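# Stand four hand tools upright in the plastic rack

## Task

Put the precision screwdriver, the hobby knife, the nut driver and the pry tool upright in the plastic rack, one tool per pocket, each resting on its pocket's floor and oriented the way the manual reference image shows. Each tool is judged separately, and nothing may end up tipped over.

## Robot and tools

ROBOT. Two Franka FR3 arms, left_arm and right_arm, each with a Robotiq 140 mm two-finger gripper whose fingers can fold under sideways or tip-first pressure. All hand positions and orientations are in the scene frame: origin at table height midway between the nominal bases, +z up, +x out over the table, left_arm on the +y side. Measured bases: left_arm near (-0.027, +0.329, +0.025) m, right_arm near (+0.013, -0.435, +0.025) m. Printed hand poses may be off by a few cm. end_effector_position is the point between the pads when closed; the gripper's fingers point along its +z and close along its y. A camera stand sits behind the arms.

THE 20-NUMBER ROW. Every motion command is a row of 20 numbers, each in [-1, 1], covering both arms even if one stays still: 7 joint numbers, then gripper position, force_limit, speed for left_arm; then the same 10 for right_arm. Joint order within each arm: forearm roll, wrist pitch, shoulder, elbow, waist, upper arm roll, wrist roll. Joint numbers are scaled offsets, not poses: 1.0 equals 1.632 rad for waist, shoulder, upper arm roll and elbow, 3.472 rad for forearm roll, 2.955 for wrist pitch, 4.439 for wrist roll. They are measured from the "Joint targets" line at the start of the action (not from the previous row), so sending the same offset twice moves the joint twice; 0 for all seven holds the arm at its targets. Joint ranges (rad): waist and upper arm roll ±2.901, shoulder ±1.836, elbow -3.077 to -0.117, forearm roll ±2.876, wrist pitch 0.440 to 4.622, wrist roll ±3.051. Asking more than 0.018 rad beyond a range end gets the action refused for both arms; staying within 0.05 rad of an end risks a fault. The gripper numbers are absolute settings: position +1 fully open (140 mm), about -0.8 pads touching, -1 close until blocked. force_limit sets squeeze (about 14 N at -1 up to 58 N at +1 for a slow close); speed sets finger rate (about 30 mm/s at -1, 250 at +1). A faster close grips much harder. Both start at +1. To leave a gripper unchanged, repeat the three numbers last sent for it.

TOOLS.
- execute_actions(actions, cameras): actions is a list of actions, each a table of up to 15 rows, one per 1/30 s step; a short table repeats its last row. cameras lists camera names, ["all"], or []; images come only when asked or when actions is empty.
- move(target, speed, blend, blocking, cameras): drives joints smoothly toward one row or a list of up to 15 rows, all offsets counted from the same Joint targets. speed is rad/s for the joint with farthest to go (0.01 to 5.26, default 0.5). blend (rad) rounds corners in a list; 0 stops at each. blocking=false returns early while the move continues. Paths ignore obstacles and the other arm.
- wait(seconds 0 to 10), stop() to brake a running move, clear_fault(arm) after a torque or force fault is reported, zoom_image(camera, region [x0,y0,x1,y1] pixels, max 504 square), show_instructions() for the reference image, read_manual(section) for licences, finished_scene(scene) with the current scene number to end it.
Cameras: cam_head_left, cam_head_right, cam_high, cam_low, cam_left_wrist, cam_right_wrist, each 896x504.

RESULTS. Each result gives per-arm Joint positions, velocities, targets and torques in the joint order above (rad, rad/s, N m), external torque estimates, flange force in the gripper's own axes, end_effector_position and quat_wxyz, position_measured in counts (3 open, about 200 at 20 mm, 230 pads met), and object_status: 0 moving, 1 blocked while opening, 2 blocked while closing (likely holding something), 3 reached the commanded position or pads met. "joint sent to its limit" means a joint was clipped at its end. "joint command not followed" means the clearance check altered targets. A move adds a "move:" line such as done, off_target, moving, held or fault. Wrist depth gives a 7x7 grid of distances per wrist camera. MOTOR HOT warns of overheating; an over-temperature stop follows at the limit.

GRIPPING. Close with position -1 and confirm status 2. Grip near the fingertip quarter of the pads; nearer the palm the fingers fold and thin parts slip. To tighten, raise force_limit and nudge position to -0.98; to loosen, open and reclose slowly. Don't press fingertips into surfaces.

AVOID. Each joint has a fixed lead per step and arms cap gripper speed near 2 m/s, so large offsets take several actions. Faults stop an arm: contact torque at 85 N m (base joints) or 11 N m (wrist joints), 85 N net force including held weight, running past a range end, or overspeed. Don't let the grippers touch or clamp each other, don't strike the table, any rack or tray, or the stand, don't drop or fling tools, don't grip hard on a part still resting on something, and never leave anything off the table. Loose objects may be nudged occasionally by outside pushes.

Each tool is called after "Call:" as a command line: name --argument value for each argument, lists and objects as JSON in quotes; but a table of rows of numbers goes row by row, as --pt "numbers of a row", without its own name.

Reference images:

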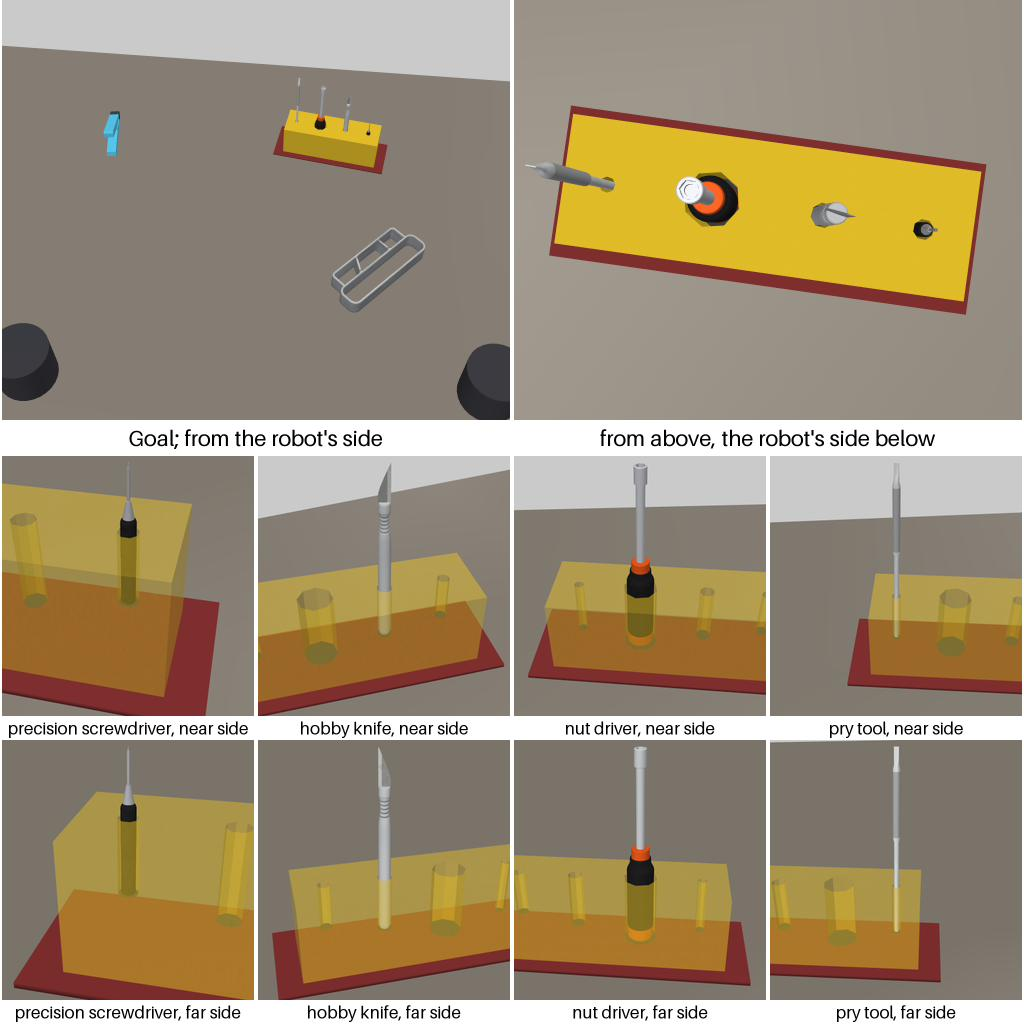

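## Session

Call:
execute_actions --actions '[]'

Scene clock: 0.00 s.
left_arm: end_effector_position=(+0.4079, +0.3211, +0.2641) position_measured=3 object_status=3 end_effector_quat_wxyz=(-0.001, +0.977, -0.214, -0.016) | right_arm: end_effector_position=(+0.0911, -0.6508, +0.1097) position_measured=3 object_status=3 end_effector_quat_wxyz=(+0.708, +0.386, -0.586, +0.086)
Joint names: [forearm roll, wrist pitch, shoulder, elbow, waist, upper arm roll, wrist roll]
Joint positions: left_arm=[-0.005 2.005 -0.327 -2.362 -0.009 -0.037 -1.155] | right_arm=[-0.819 1.444 0.607 -2.549 -0.327 0.262 1.209]
Joint velocities: within noise
Joint torques (N m): no reading
External joint torques (N m): no reading
Flange force (N): no reading
Wrist depth (mm): cam_left_wrist=[372 366 367 366 362 363 360 / 389 389 386 385 384 382 380 / 412 410 410 406 407 402 406 / 437 128 436 432 430 130 422 / - 101 466 462 456 445 102 / - 486 493 491 488 487 - / - 1620 535 528 490 516 -] | cam_right_wrist=[1560 1838 2098 2577 - 2634 - / - - 2857 3824 2823 2577 - / 1670 2044 2789 2522 3293 2522 2664 / 1491 128 2419 3887 3539 145 2419 / - 101 255 331 466 125 98 / - 172 208 257 334 2348 - / - 153 173 207 255 326 -]
Joint targets: left_arm=[-0.005 2.005 -0.327 -2.362 -0.009 -0.037 -1.155] | right_arm=[-0.819 1.444 0.607 -2.549 -0.327 0.262 1.209]
Tool commands: left_gripper/position=+1.0 left_gripper/force_limit=+1.0 left_gripper/speed=+1.0 right_gripper/position=+1.0 right_gripper/force_limit=+1.0 right_gripper/speed=+1.0

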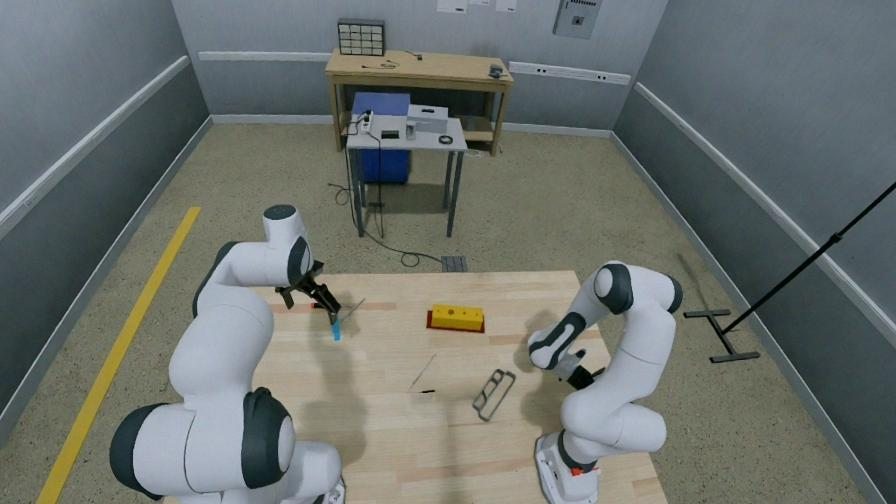

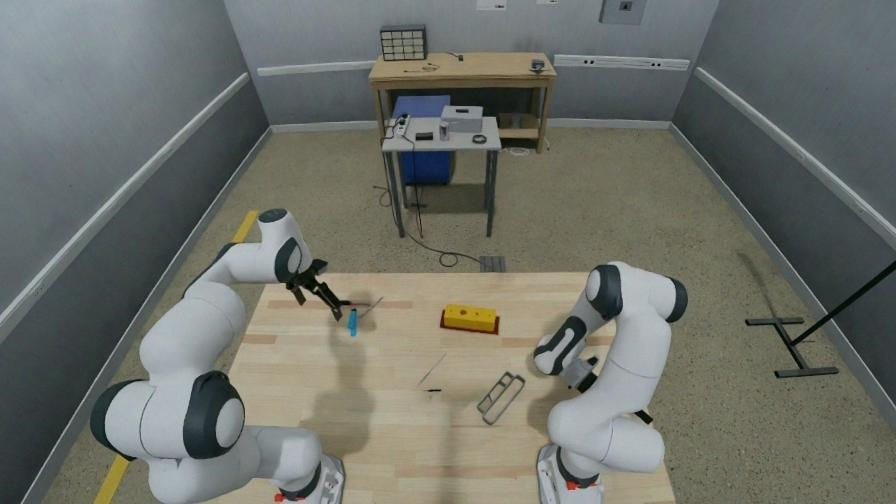

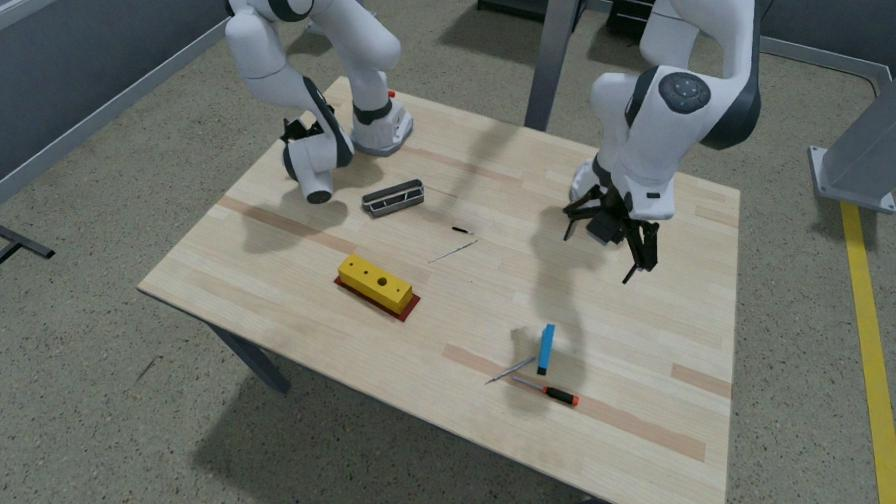

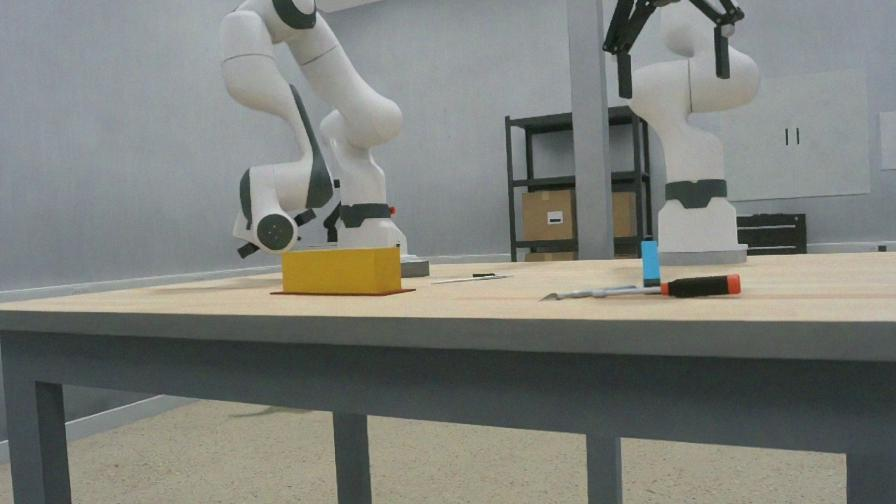

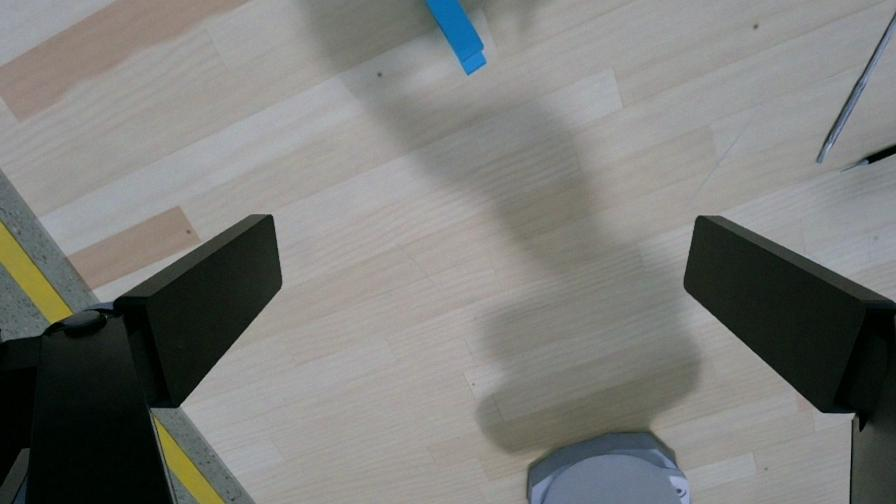

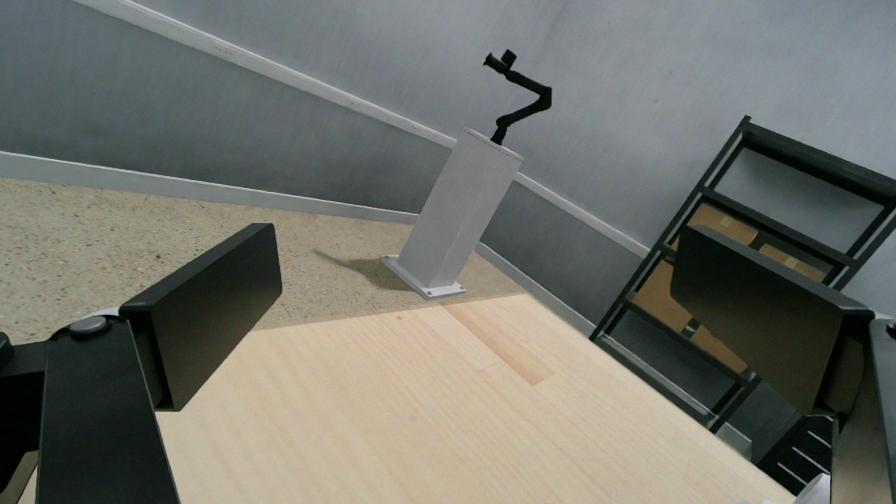

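Call:
zoom_image --camera "cam_high" --region '[320, 160, 620, 420]'

Call:
zoom_image --camera "cam_head_left" --region '[280, 270, 580, 430]'

Call:
zoom_image --camera "cam_low" --region '[250, 220, 750, 320]'

Scaled by 1.680.

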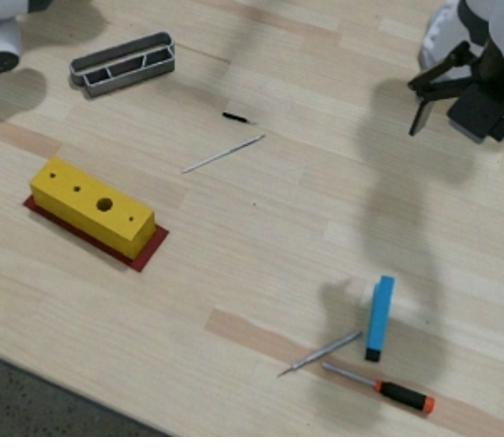

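Scaled by 1.680.

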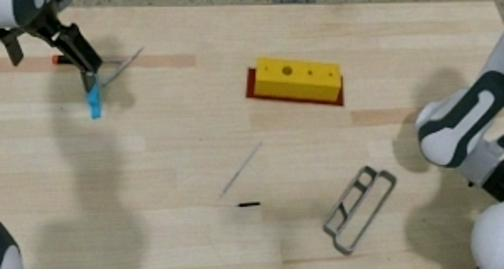

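Scaled by 1.008.

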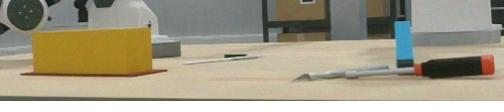

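Call:
move --target '[0.0014,-0.164,0.2488,0.5643,-0.2616,0.0227,-0.1858,1,1,1,0,0,0,0,0,0,0,1,1,1]' --speed 0.9 --cameras '["cam_left_wrist","cam_head_left"]'

Scene clock: 243.13 s.
left_arm: end_effector_position=(+0.4998, +0.0988, +0.4508) position_measured=3 object_status=3 end_effector_quat_wxyz=(+0.003, +1.000, -0.005, +0.002) | right_arm: end_effector_position=(+0.0911, -0.6508, +0.1097) position_measured=3 object_status=3 end_effector_quat_wxyz=(+0.708, +0.386, -0.586, +0.086)
Joint names: [forearm roll, wrist pitch, shoulder, elbow, waist, upper arm roll, wrist roll]
Joint positions: left_arm=[-0.003 1.525 0.076 -1.443 -0.435 -0.001 -1.972] | right_arm=[-0.819 1.444 0.607 -2.549 -0.327 0.262 1.209]
Joint velocities: left_arm=[0 -0.001 0 -0.001 0 0 -0.007] | right_arm=[within noise]
Joint torques (N m): left_arm=[1.42 2.45 -34.52 24.13 0.38 -0.12 -0.18] | right_arm=[0.43 -2.62 -27.31 3.63 0.09 2.26 0.1]
External joint torques (N m): left_arm=[0.51 -0.2 0.04 0.21 0.38 -0.21 -0.18] | right_arm=[0.05 -0.04 1.76 0.3 0.05 -0.54 0.03]
Flange force (N): left_arm=[1.1 0.7 -1.4] | right_arm=[-5.8 -4.4 -1.6]
Wrist depth (mm): cam_left_wrist=[536 530 526 539 530 534 529 / 561 561 556 561 556 510 560 / 585 588 588 585 587 584 585 / 621 128 621 621 624 130 612 / - 101 655 655 657 638 102 / - 702 696 696 700 688 - / - 738 658 738 734 732 -] | cam_right_wrist=[1635 1838 - 2664 - 2757 - / 1682 1756 1976 2927 3120 2964 - / 1796 2062 3079 2470 3204 2891 2470 / 1437 128 2371 2549 - 145 2419 / - 101 254 340 480 125 98 / - 173 208 257 337 2470 - / - 153 173 207 254 326 -]
Joint targets: left_arm=[0.000 1.520 0.079 -1.441 -0.436 0.000 -1.980] | right_arm=[-0.819 1.444 0.607 -2.549 -0.327 0.262 1.209]
move: done
Images, in order (width x height): cam_head_left 896x504, cam_left_wrist 896x504.

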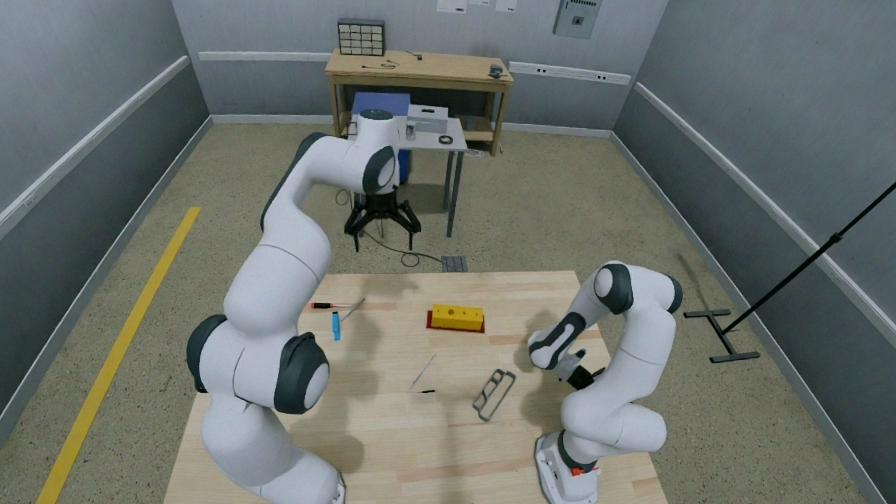

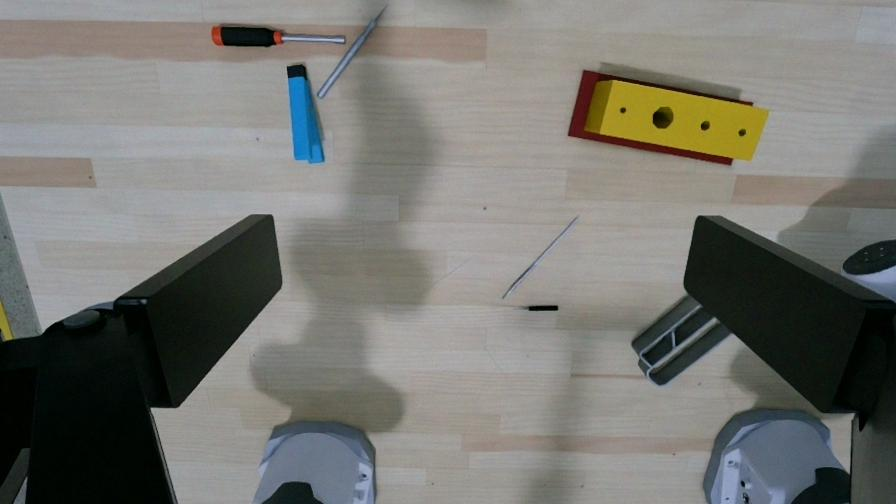

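Call:
move --target '[0,0.1898,0.1406,-0.2031,0.2328,0,0.4393,1,1,1,0,0,0,0,0,0,0,1,1,1]' --speed 0.9 --cameras '["cam_left_wrist"]'

Scene clock: 364.17 s.
left_arm: end_effector_position=(+0.6098, +0.3097, +0.2004) position_measured=3 object_status=3 end_effector_quat_wxyz=(+0.001, +0.710, -0.704, +0.000) | right_arm: end_effector_position=(+0.0911, -0.6508, +0.1097) position_measured=3 object_status=3 end_effector_quat_wxyz=(+0.708, +0.386, -0.586, +0.086)
Joint names: [forearm roll, wrist pitch, shoulder, elbow, waist, upper arm roll, wrist roll]
Joint positions: left_arm=[-0.003 2.077 0.307 -1.771 -0.057 0.001 -0.037] | right_arm=[-0.819 1.444 0.607 -2.549 -0.327 0.262 1.209]
Joint velocities: left_arm=[-0.001 0 0 -0.001 0 -0.001 0.007] | right_arm=[within noise]
Joint torques (N m): left_arm=[1.16 2.99 -43.83 24.41 0.63 -0.58 0.18] | right_arm=[0.42 -2.63 -27.28 3.64 0.07 2.2 0.08]
External joint torques (N m): left_arm=[0.5 0.4 -1.22 -0.01 0.52 -0.96 0.18] | right_arm=[0.05 -0.04 1.8 0.27 0.1 -0.52 0]
Flange force (N): left_arm=[-0.4 4.3 -0.2] | right_arm=[-5.9 -4.4 -1.7]
Wrist depth (mm): cam_left_wrist=[1125 1104 316 311 310 306 303 / 1168 1151 335 330 321 318 320 / 1306 1221 351 347 344 341 336 / 1320 128 371 371 364 130 349 / - 101 396 392 387 379 101 / - 1463 426 422 414 414 - / - 1598 460 452 450 441 -] | cam_right_wrist=[1581 1976 2026 - - 2789 2789 / - 1897 2324 3204 3079 - - / 1694 2136 - 2444 3824 1824 2444 / 1455 128 2395 2789 4560 145 2419 / - 101 252 341 467 125 98 / - 172 207 256 339 408 - / - 153 173 207 255 326 -]
Joint targets: left_arm=[0.000 2.081 0.308 -1.773 -0.056 0.000 -0.029] | right_arm=[-0.819 1.444 0.607 -2.549 -0.327 0.262 1.209]
move: done
Images, in order (width x height): cam_left_wrist 896x504.

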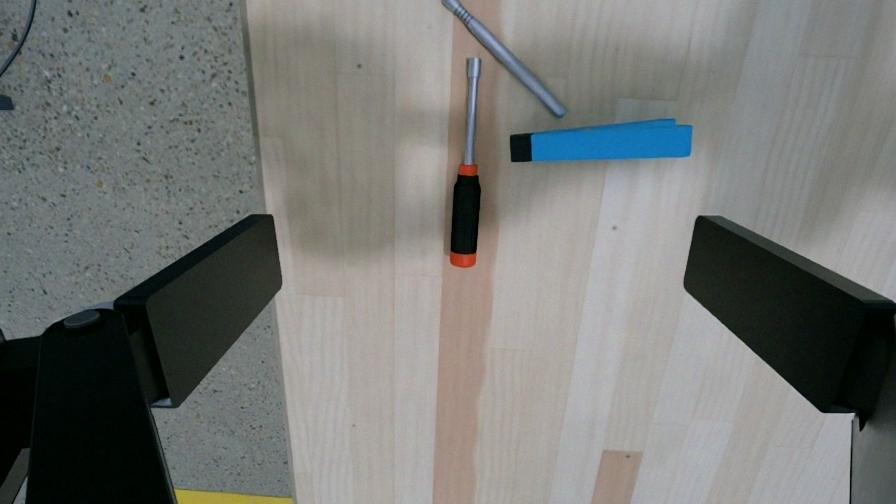

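Call:
move --target '[0,0.0734,0.0711,-0.0618,0.0147,0,0.0126,-0.1,-1,0,0,0,0,0,0,0,0,1,1,1]' --speed 0.3 --cameras '["cam_left_wrist"]'

Scene clock: 412.20 s.
left_arm: end_effector_position=(+0.6067, +0.3244, +0.0995) position_measured=141 object_status=3 end_effector_quat_wxyz=(+0.002, +0.699, -0.716, -0.001) | right_arm: end_effector_position=(+0.0911, -0.6508, +0.1097) position_measured=3 object_status=3 end_effector_quat_wxyz=(+0.708, +0.386, -0.586, +0.086)
Joint names: [forearm roll, wrist pitch, shoulder, elbow, waist, upper arm roll, wrist roll]
Joint positions: left_arm=[-0.003 2.294 0.424 -1.873 -0.033 0.001 0.019] | right_arm=[-0.819 1.444 0.607 -2.549 -0.327 0.262 1.209]
Joint velocities: left_arm=[0 0.004 -0.001 -0.001 0 0.002 0.006] | right_arm=[within noise]
Joint torques (N m): left_arm=[1.05 2.91 -45.82 22.95 1.05 -0.08 0.11] | right_arm=[0.43 -2.62 -27.34 3.62 0.06 2.2 0.04]
External joint torques (N m): left_arm=[0.49 0.34 -1.53 0.29 0.88 -0.6 0.11] | right_arm=[0.06 -0.03 1.71 0.31 0.09 -0.53 -0.03]
Flange force (N): left_arm=[-0.9 3.5 -1.8] | right_arm=[-5.6 -4.3 -1.7]
Wrist depth (mm): cam_left_wrist=[1038 227 224 223 219 217 216 / 1070 238 236 234 227 199 225 / 1151 257 251 247 245 244 241 / 1203 271 260 259 140 255 255 / 1265 85 85 281 271 90 265 / - 65 - 301 297 - 66 / - 65 - 323 320 - -] | cam_right_wrist=[1852 1852 - - 3204 3387 2419 / 1731 1992 2280 3120 3339 3339 2324 / 1731 2136 2605 2891 - 2823 2195 / 1473 118 2258 2577 3539 145 2324 / - 101 260 341 2694 125 98 / - 172 207 257 338 2634 - / - 153 174 206 255 326 -]
Joint targets: left_arm=[0.000 2.298 0.424 -1.874 -0.032 0.000 0.027] | right_arm=[-0.819 1.444 0.607 -2.549 -0.327 0.262 1.209]
move: done
Images, in order (width x height): cam_left_wrist 896x504.

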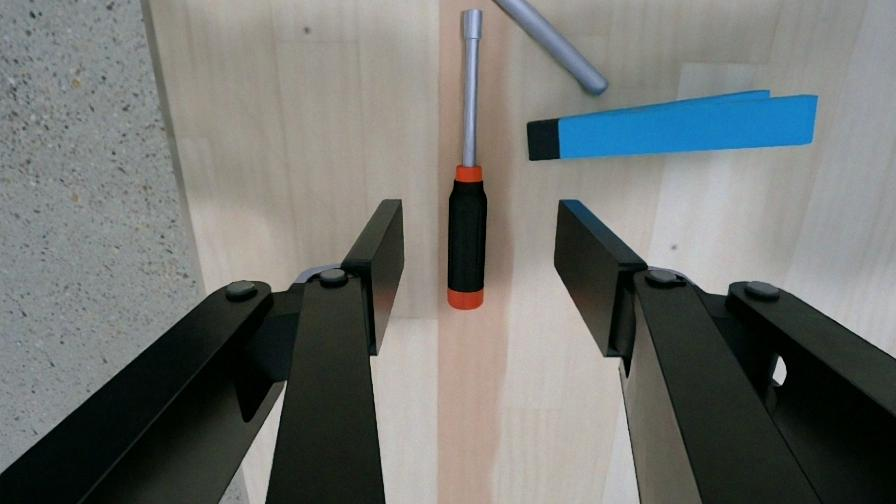

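Call:
move --target '[0,0.0464,0.0809,-0.0031,0,0,0,-0.1,-1,0,0,0,0,0,0,0,0,1,1,1]' --speed 0.2 --cameras '["cam_left_wrist","cam_low"]'

Scene clock: 439.40 s.
left_arm: end_effector_position=(+0.6086, +0.3245, +0.0256) position_measured=141 object_status=3 end_effector_quat_wxyz=(+0.002, +0.698, -0.716, -0.001) | right_arm: end_effector_position=(+0.0911, -0.6508, +0.1097) position_measured=3 object_status=3 end_effector_quat_wxyz=(+0.708, +0.386, -0.586, +0.086)
Joint names: [forearm roll, wrist pitch, shoulder, elbow, waist, upper arm roll, wrist roll]
Joint positions: left_arm=[-0.003 2.43 0.555 -1.879 -0.033 0.001 0.021] | right_arm=[-0.819 1.444 0.607 -2.549 -0.327 0.262 1.209]
Joint velocities: left_arm=[-0.001 0.005 0.001 0 0 0 0] | right_arm=[within noise]
Joint torques (N m): left_arm=[0.98 2.99 -48.02 21.52 1.05 0.07 0.16] | right_arm=[0.43 -2.63 -27.33 3.62 0.08 2.2 0.1]
External joint torques (N m): left_arm=[0.49 0.43 -1.83 0.48 1.23 -0.25 0.16] | right_arm=[0.05 -0.04 1.72 0.29 0.11 -0.53 0.03]
Flange force (N): left_arm=[-1.7 3.3 -2.6] | right_arm=[-5.7 -4.3 -1.6]
Wrist depth (mm): cam_left_wrist=[161 159 158 156 154 152 152 / 170 169 167 165 162 158 147 / 180 178 177 173 174 146 170 / 1130 189 184 170 166 180 179 / 1197 86 85 195 190 90 185 / - 65 - 212 208 - 67 / - 65 - 227 226 - -] | cam_right_wrist=[1296 1446 - 2237 3648 2522 - / - - 3079 2964 3161 3040 1852 / 1756 2216 2789 2258 2927 2857 2348 / 1501 128 2175 2577 - 145 2371 / - 101 251 341 452 125 99 / - 172 208 257 339 409 - / - 153 173 206 255 326 -]
Joint targets: left_arm=[0.000 2.435 0.556 -1.879 -0.032 0.000 0.027] | right_arm=[-0.819 1.444 0.607 -2.549 -0.327 0.262 1.209]
move: done
Images, in order (width x height): cam_low 896x504, cam_left_wrist 896x504.

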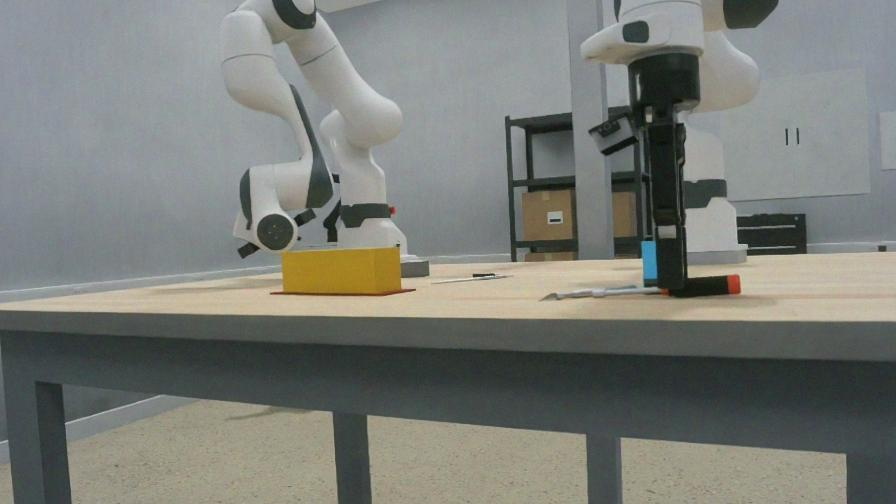

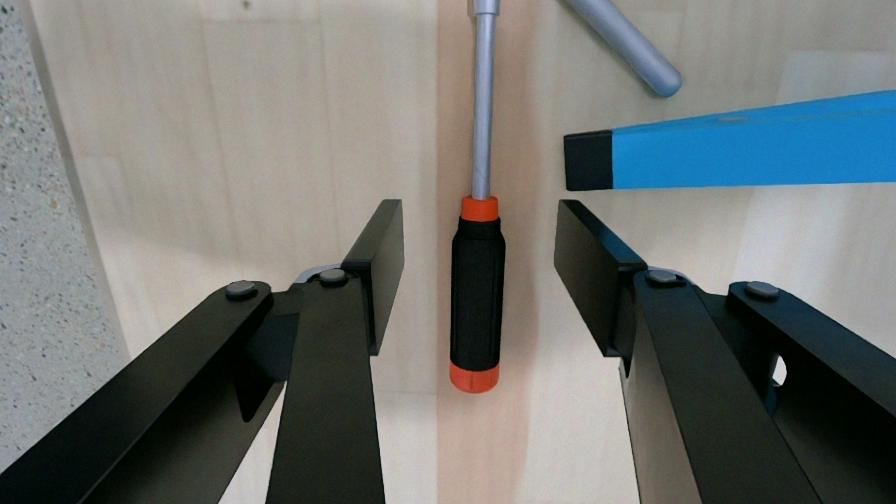

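Call:
zoom_image --camera "cam_low" --region '[540, 230, 780, 330]'

Scaled by 2.100.

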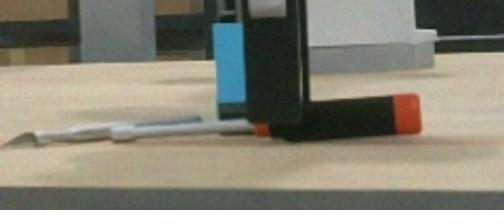

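Call:
move --pt "0 0.0039 0.0075 0.0005 0 0 0 -0.1 -0.1 -1 0 0 0 0 0 0 0 1 1 1" --pt "0 0.0039 0.0075 0.0005 0 0 0 -1 -0.1 -1 0 0 0 0 0 0 0 1 1 1" --speed 0.1 --cameras '["cam_left_wrist"]'

Scene clock: 454.30 s.
left_arm: end_effector_position=(+0.6090, +0.3246, +0.0199) position_measured=201 object_status=2 end_effector_quat_wxyz=(+0.001, +0.698, -0.716, +0.000) | right_arm: end_effector_position=(+0.0911, -0.6508, +0.1097) position_measured=3 object_status=3 end_effector_quat_wxyz=(+0.708, +0.386, -0.586, +0.086)
Joint names: [forearm roll, wrist pitch, shoulder, elbow, waist, upper arm roll, wrist roll]
Joint positions: left_arm=[-0.003 2.443 0.566 -1.879 -0.033 0.001 0.021] | right_arm=[-0.819 1.444 0.607 -2.549 -0.327 0.262 1.209]
Joint torques (N m): left_arm=[0.96 2.98 -47.72 21.43 1.1 0.09 0.15] | right_arm=[0.42 -2.61 -27.3 3.63 0.09 2.22 0.05]
External joint torques (N m): left_arm=[0.48 0.39 -1.17 0.36 1.15 -0.35 0.15] | right_arm=[0.05 -0.04 1.86 0.24 0.02 -0.62 -0.02]
Flange force (N): left_arm=[-1.6 2.1 -1.5] | right_arm=[-5.9 -4.6 -1.5]
Wrist depth (mm): cam_left_wrist=[156 154 153 150 149 147 147 / 164 164 162 159 158 152 150 / 174 173 171 167 167 141 164 / 190 184 180 159 172 174 172 / 1221 194 86 91 80 91 183 / 1292 65 - 173 - - 191 / - - 68 220 - 68 -] | cam_right_wrist=[1570 1838 2136 - - - 2009 / - 2280 2371 2757 - - 2117 / 1658 2302 2757 2302 - 2789 2195 / 1387 117 2419 3204 - 145 2195 / - 101 259 340 468 125 98 / - 172 207 257 337 413 - / - 153 174 206 255 325 -]
Joint targets: left_arm=[0.000 2.447 0.569 -1.878 -0.032 0.000 0.027] | right_arm=[-0.819 1.444 0.607 -2.549 -0.327 0.262 1.209]
move: done
Images, in order (width x height): cam_left_wrist 896x504.

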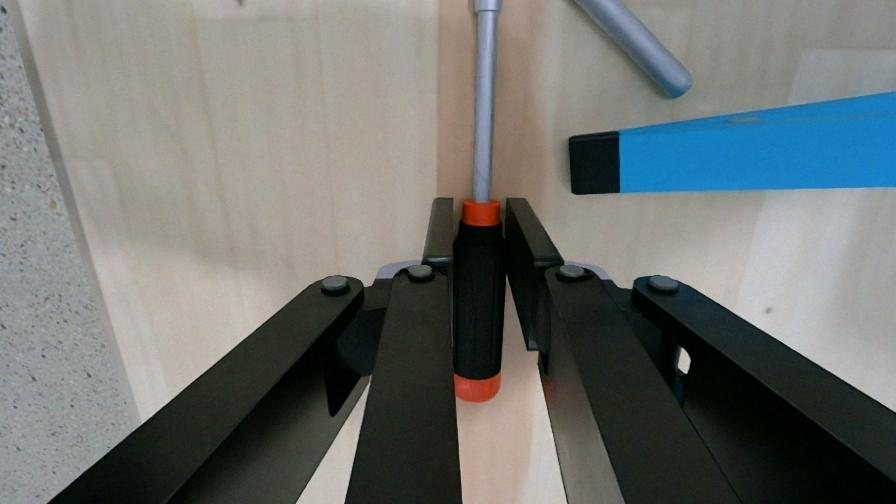

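Call:
move --pt "0 -0.1860 -0.1941 0.1427 0 0 0 -1 -0.1 -1 0 0 0 0 0 0 0 1 1 1" --pt "-0.7182 -0.1663 -0.1903 -0.3280 -0.2745 0 0.2854 -1 -0.1 -1 0 0 0 0 0 0 0 1 1 1" --speed '[0.3,0.9]' --blend '[0.1,0]' --cameras '["cam_left_wrist","cam_high"]'

Scene clock: 553.83 s.
left_arm: end_effector_position=(+0.5194, -0.1141, +0.2547) position_measured=201 object_status=2 end_effector_quat_wxyz=(+0.357, +0.611, -0.352, +0.612) | right_arm: end_effector_position=(+0.0911, -0.6508, +0.1097) position_measured=3 object_status=3 end_effector_quat_wxyz=(+0.708, +0.386, -0.586, +0.086)
Joint names: [forearm roll, wrist pitch, shoulder, elbow, waist, upper arm roll, wrist roll]
Joint positions: left_arm=[-2.491 1.952 0.257 -2.412 -0.479 0 1.286] | right_arm=[-0.819 1.444 0.607 -2.549 -0.327 0.262 1.209]
Joint velocities: left_arm=[-0.001 -0.001 0 -0.001 -0.001 0.001 0.007] | right_arm=[within noise]
Joint torques (N m): left_arm=[-1.23 -2.3 -35.65 17.55 -0.13 -0.86 0.23] | right_arm=[0.42 -2.63 -27.34 3.62 0.07 2.2 0.06]
External joint torques (N m): left_arm=[-0.54 0.23 -1.89 0.4 -0.08 -0.46 0.2] | right_arm=[0.05 -0.04 1.86 0.19 0.12 -0.53 -0.01]
Flange force (N): left_arm=[4.8 3.3 -0.9] | right_arm=[-6.0 -4.3 -1.6]
Wrist depth (mm): cam_left_wrist=[- 2792 - - - 2094 1928 / - 3037 - 2963 2454 2131 - / 1991 2504 - 159 - 2150 1827 / 2479 2927 3328 157 129 - 338 / 2169 2405 85 91 80 84 334 / 1898 65 - 171 - - 318 / - - 68 - - 68 -] | cam_right_wrist=[- 1743 2117 2857 3592 - 3339 / - 2080 2395 2634 - - - / 1731 2117 2577 2444 - 2789 2117 / 1491 128 2348 2634 - 145 2258 / - 101 259 339 463 125 99 / - 172 207 257 338 2664 - / - 154 173 207 255 326 -]
Joint targets: left_arm=[-2.494 1.955 0.258 -2.413 -0.480 0.000 1.294] | right_arm=[-0.819 1.444 0.607 -2.549 -0.327 0.262 1.209]
move: done
Images, in order (width x height): cam_high 896x504, cam_left_wrist 896x504.

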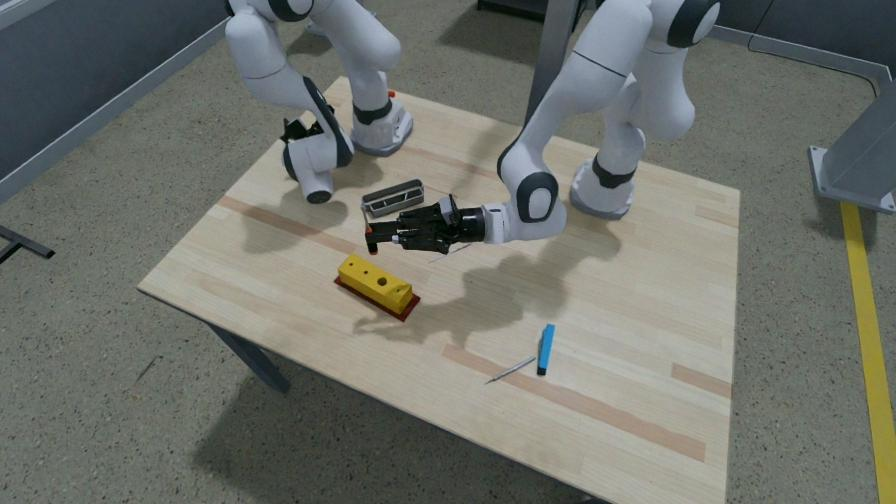

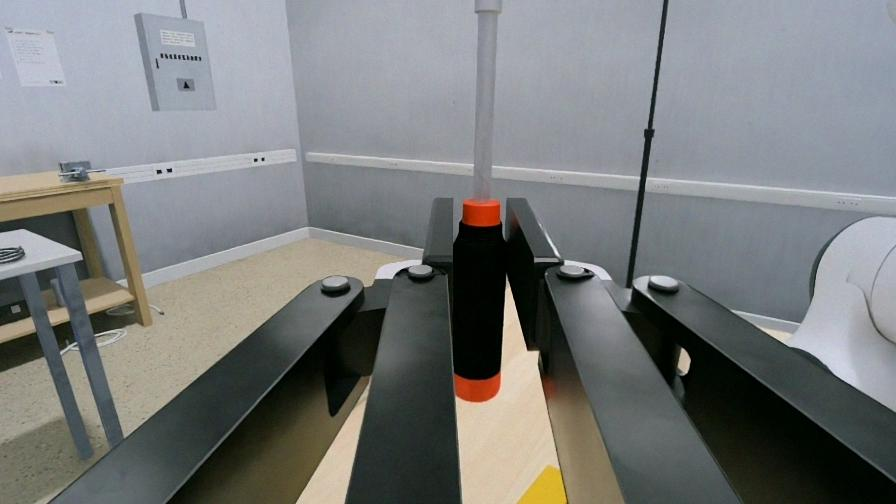

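Call:
move --target '[-0.0120,-0.0669,0.1950,0.0451,0.0004,0,0.0335,-1,-0.1,-1,0,0,0,0,0,0,0,1,1,1]' --speed 0.3 --cameras '["cam_left_wrist","cam_high","cam_low","cam_head_left","cam_head_right"]'

Scene clock: 571.60 s.
left_arm: end_effector_position=(+0.5068, -0.1191, +0.1328) position_measured=201 object_status=2 end_effector_quat_wxyz=(+0.356, +0.615, -0.353, +0.609) | right_arm: end_effector_position=(+0.0911, -0.6508, +0.1097) position_measured=3 object_status=3 end_effector_quat_wxyz=(+0.708, +0.386, -0.586, +0.086)
Joint names: [forearm roll, wrist pitch, shoulder, elbow, waist, upper arm roll, wrist roll]
Joint positions: left_arm=[-2.533 1.763 0.575 -2.342 -0.479 0 1.434] | right_arm=[-0.819 1.444 0.607 -2.549 -0.327 0.262 1.209]
Joint velocities: left_arm=[0 0 -0.001 -0.001 0 0.001 0.007] | right_arm=[within noise]
Joint torques (N m): left_arm=[-0.95 -2.98 -40.11 13.72 0.28 -1.34 0.15] | right_arm=[0.41 -2.64 -27.31 3.6 0.06 2.2 0.05]
External joint torques (N m): left_arm=[-0.55 -0.41 -2.12 1.39 0.34 -0.36 0.12] | right_arm=[0.05 -0.05 1.89 0.14 0.12 -0.51 -0.02]
Flange force (N): left_arm=[3.8 0.5 1.2] | right_arm=[-6.0 -4.2 -1.5]
Wrist depth (mm): cam_left_wrist=[2382 2963 2612 - - 2208 1773 / 2076 3626 3626 2024 - 2169 313 / 1959 - - 158 - - 301 / 2041 3114 3075 158 541 542 312 / 1898 2359 86 85 80 91 405 / 1699 65 - 174 - - 321 / - - 68 - - 68 -] | cam_right_wrist=[- 1882 - - 3293 2324 2496 / 1897 2371 2823 2823 2964 2964 3339 / 1718 2044 2634 2324 - 2280 1912 / 1455 128 2324 2522 - 145 2136 / - 101 255 334 2927 125 99 / - 172 207 257 337 407 - / - 153 173 206 255 326 -]
Joint targets: left_arm=[-2.535 1.758 0.576 -2.340 -0.480 0.000 1.442] | right_arm=[-0.819 1.444 0.607 -2.549 -0.327 0.262 1.209]
move: done
Images, in order (width x height): cam_head_left 896x504, cam_head_right 896x504, cam_high 896x504, cam_low 896x504, cam_left_wrist 896x504.

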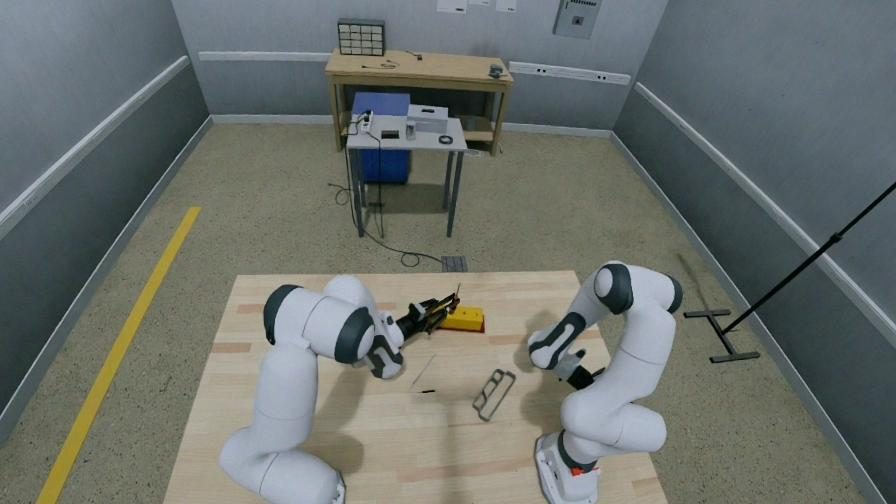

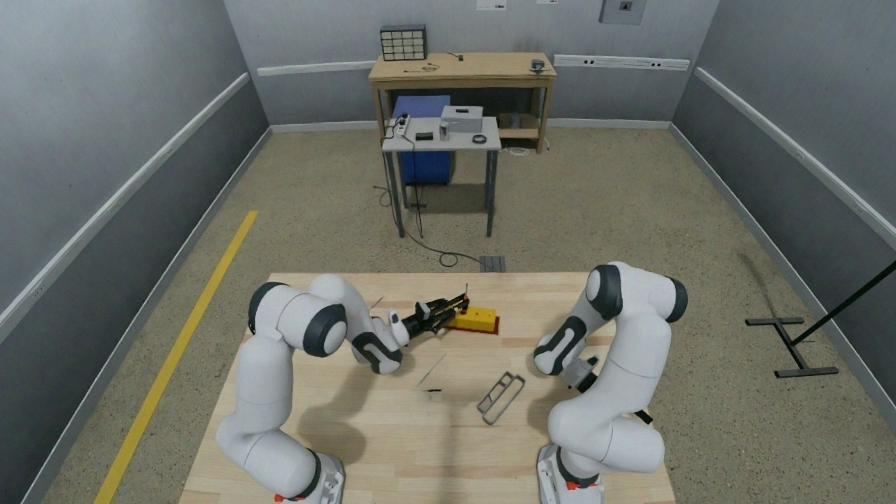

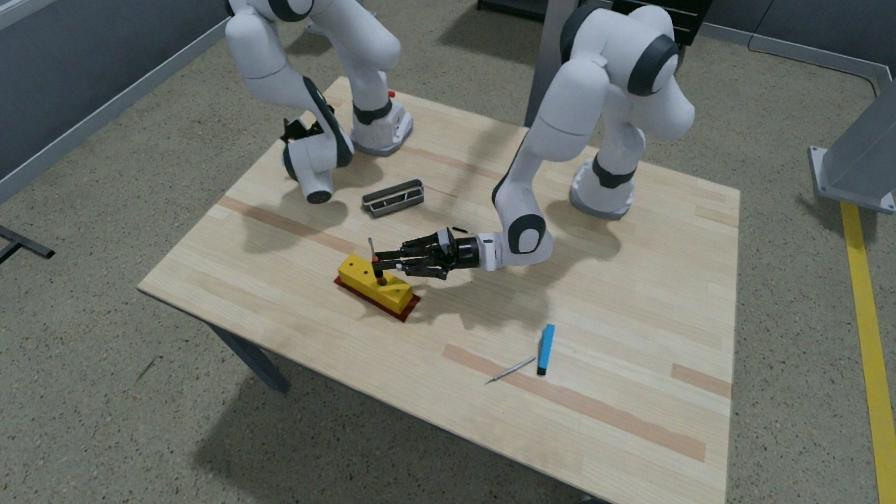

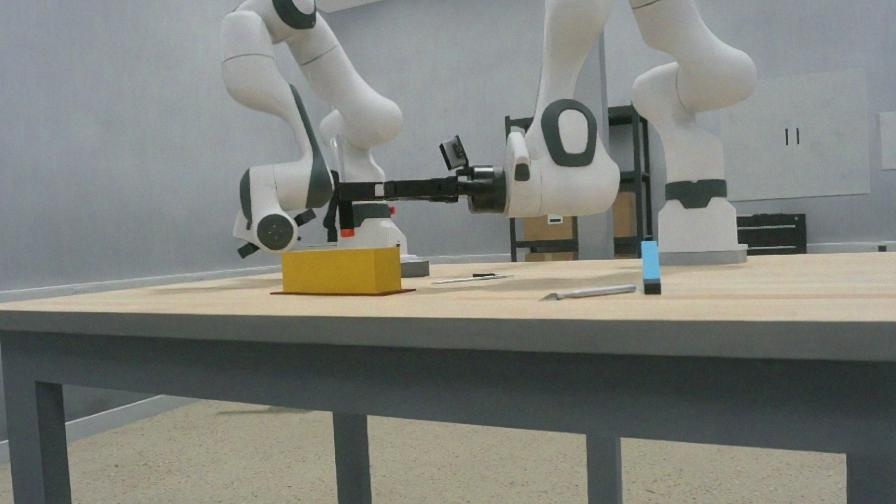

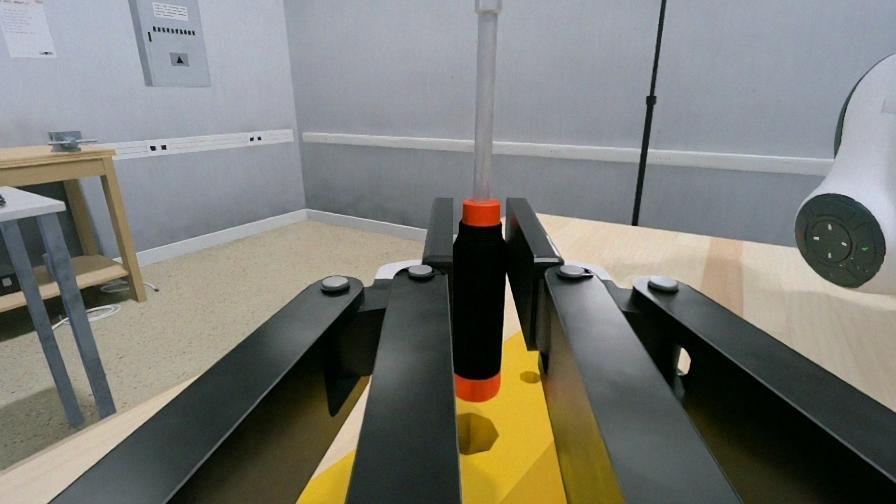

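Call:
zoom_image --camera "cam_left_wrist" --region '[420, 340, 580, 504]'

Call:
zoom_image --camera "cam_high" --region '[320, 220, 440, 340]'

Call:
zoom_image --camera "cam_low" --region '[260, 150, 440, 310]'

Scaled by 3.073.

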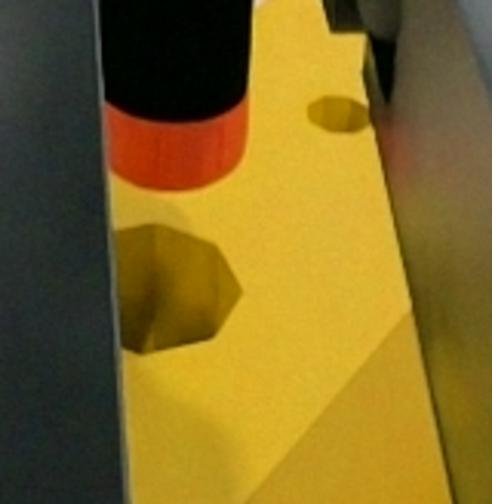

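Scaled by 4.200.

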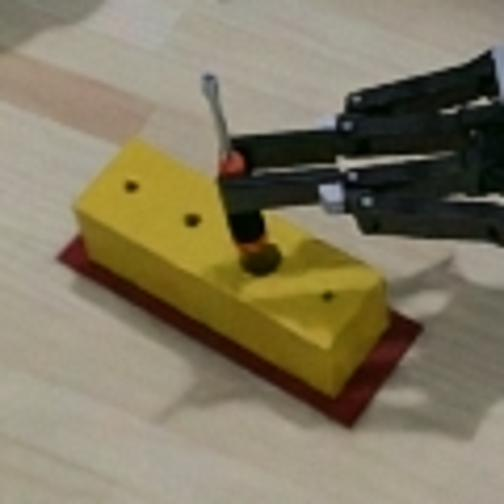

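Scaled by 2.800.

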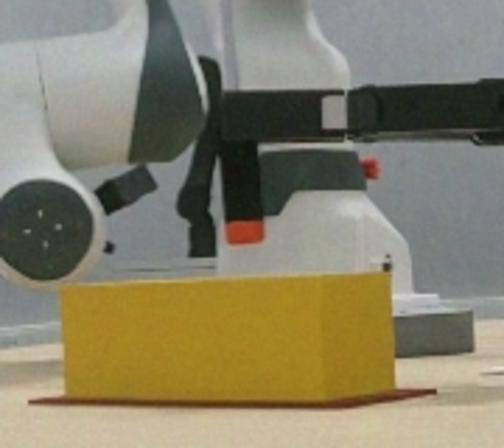

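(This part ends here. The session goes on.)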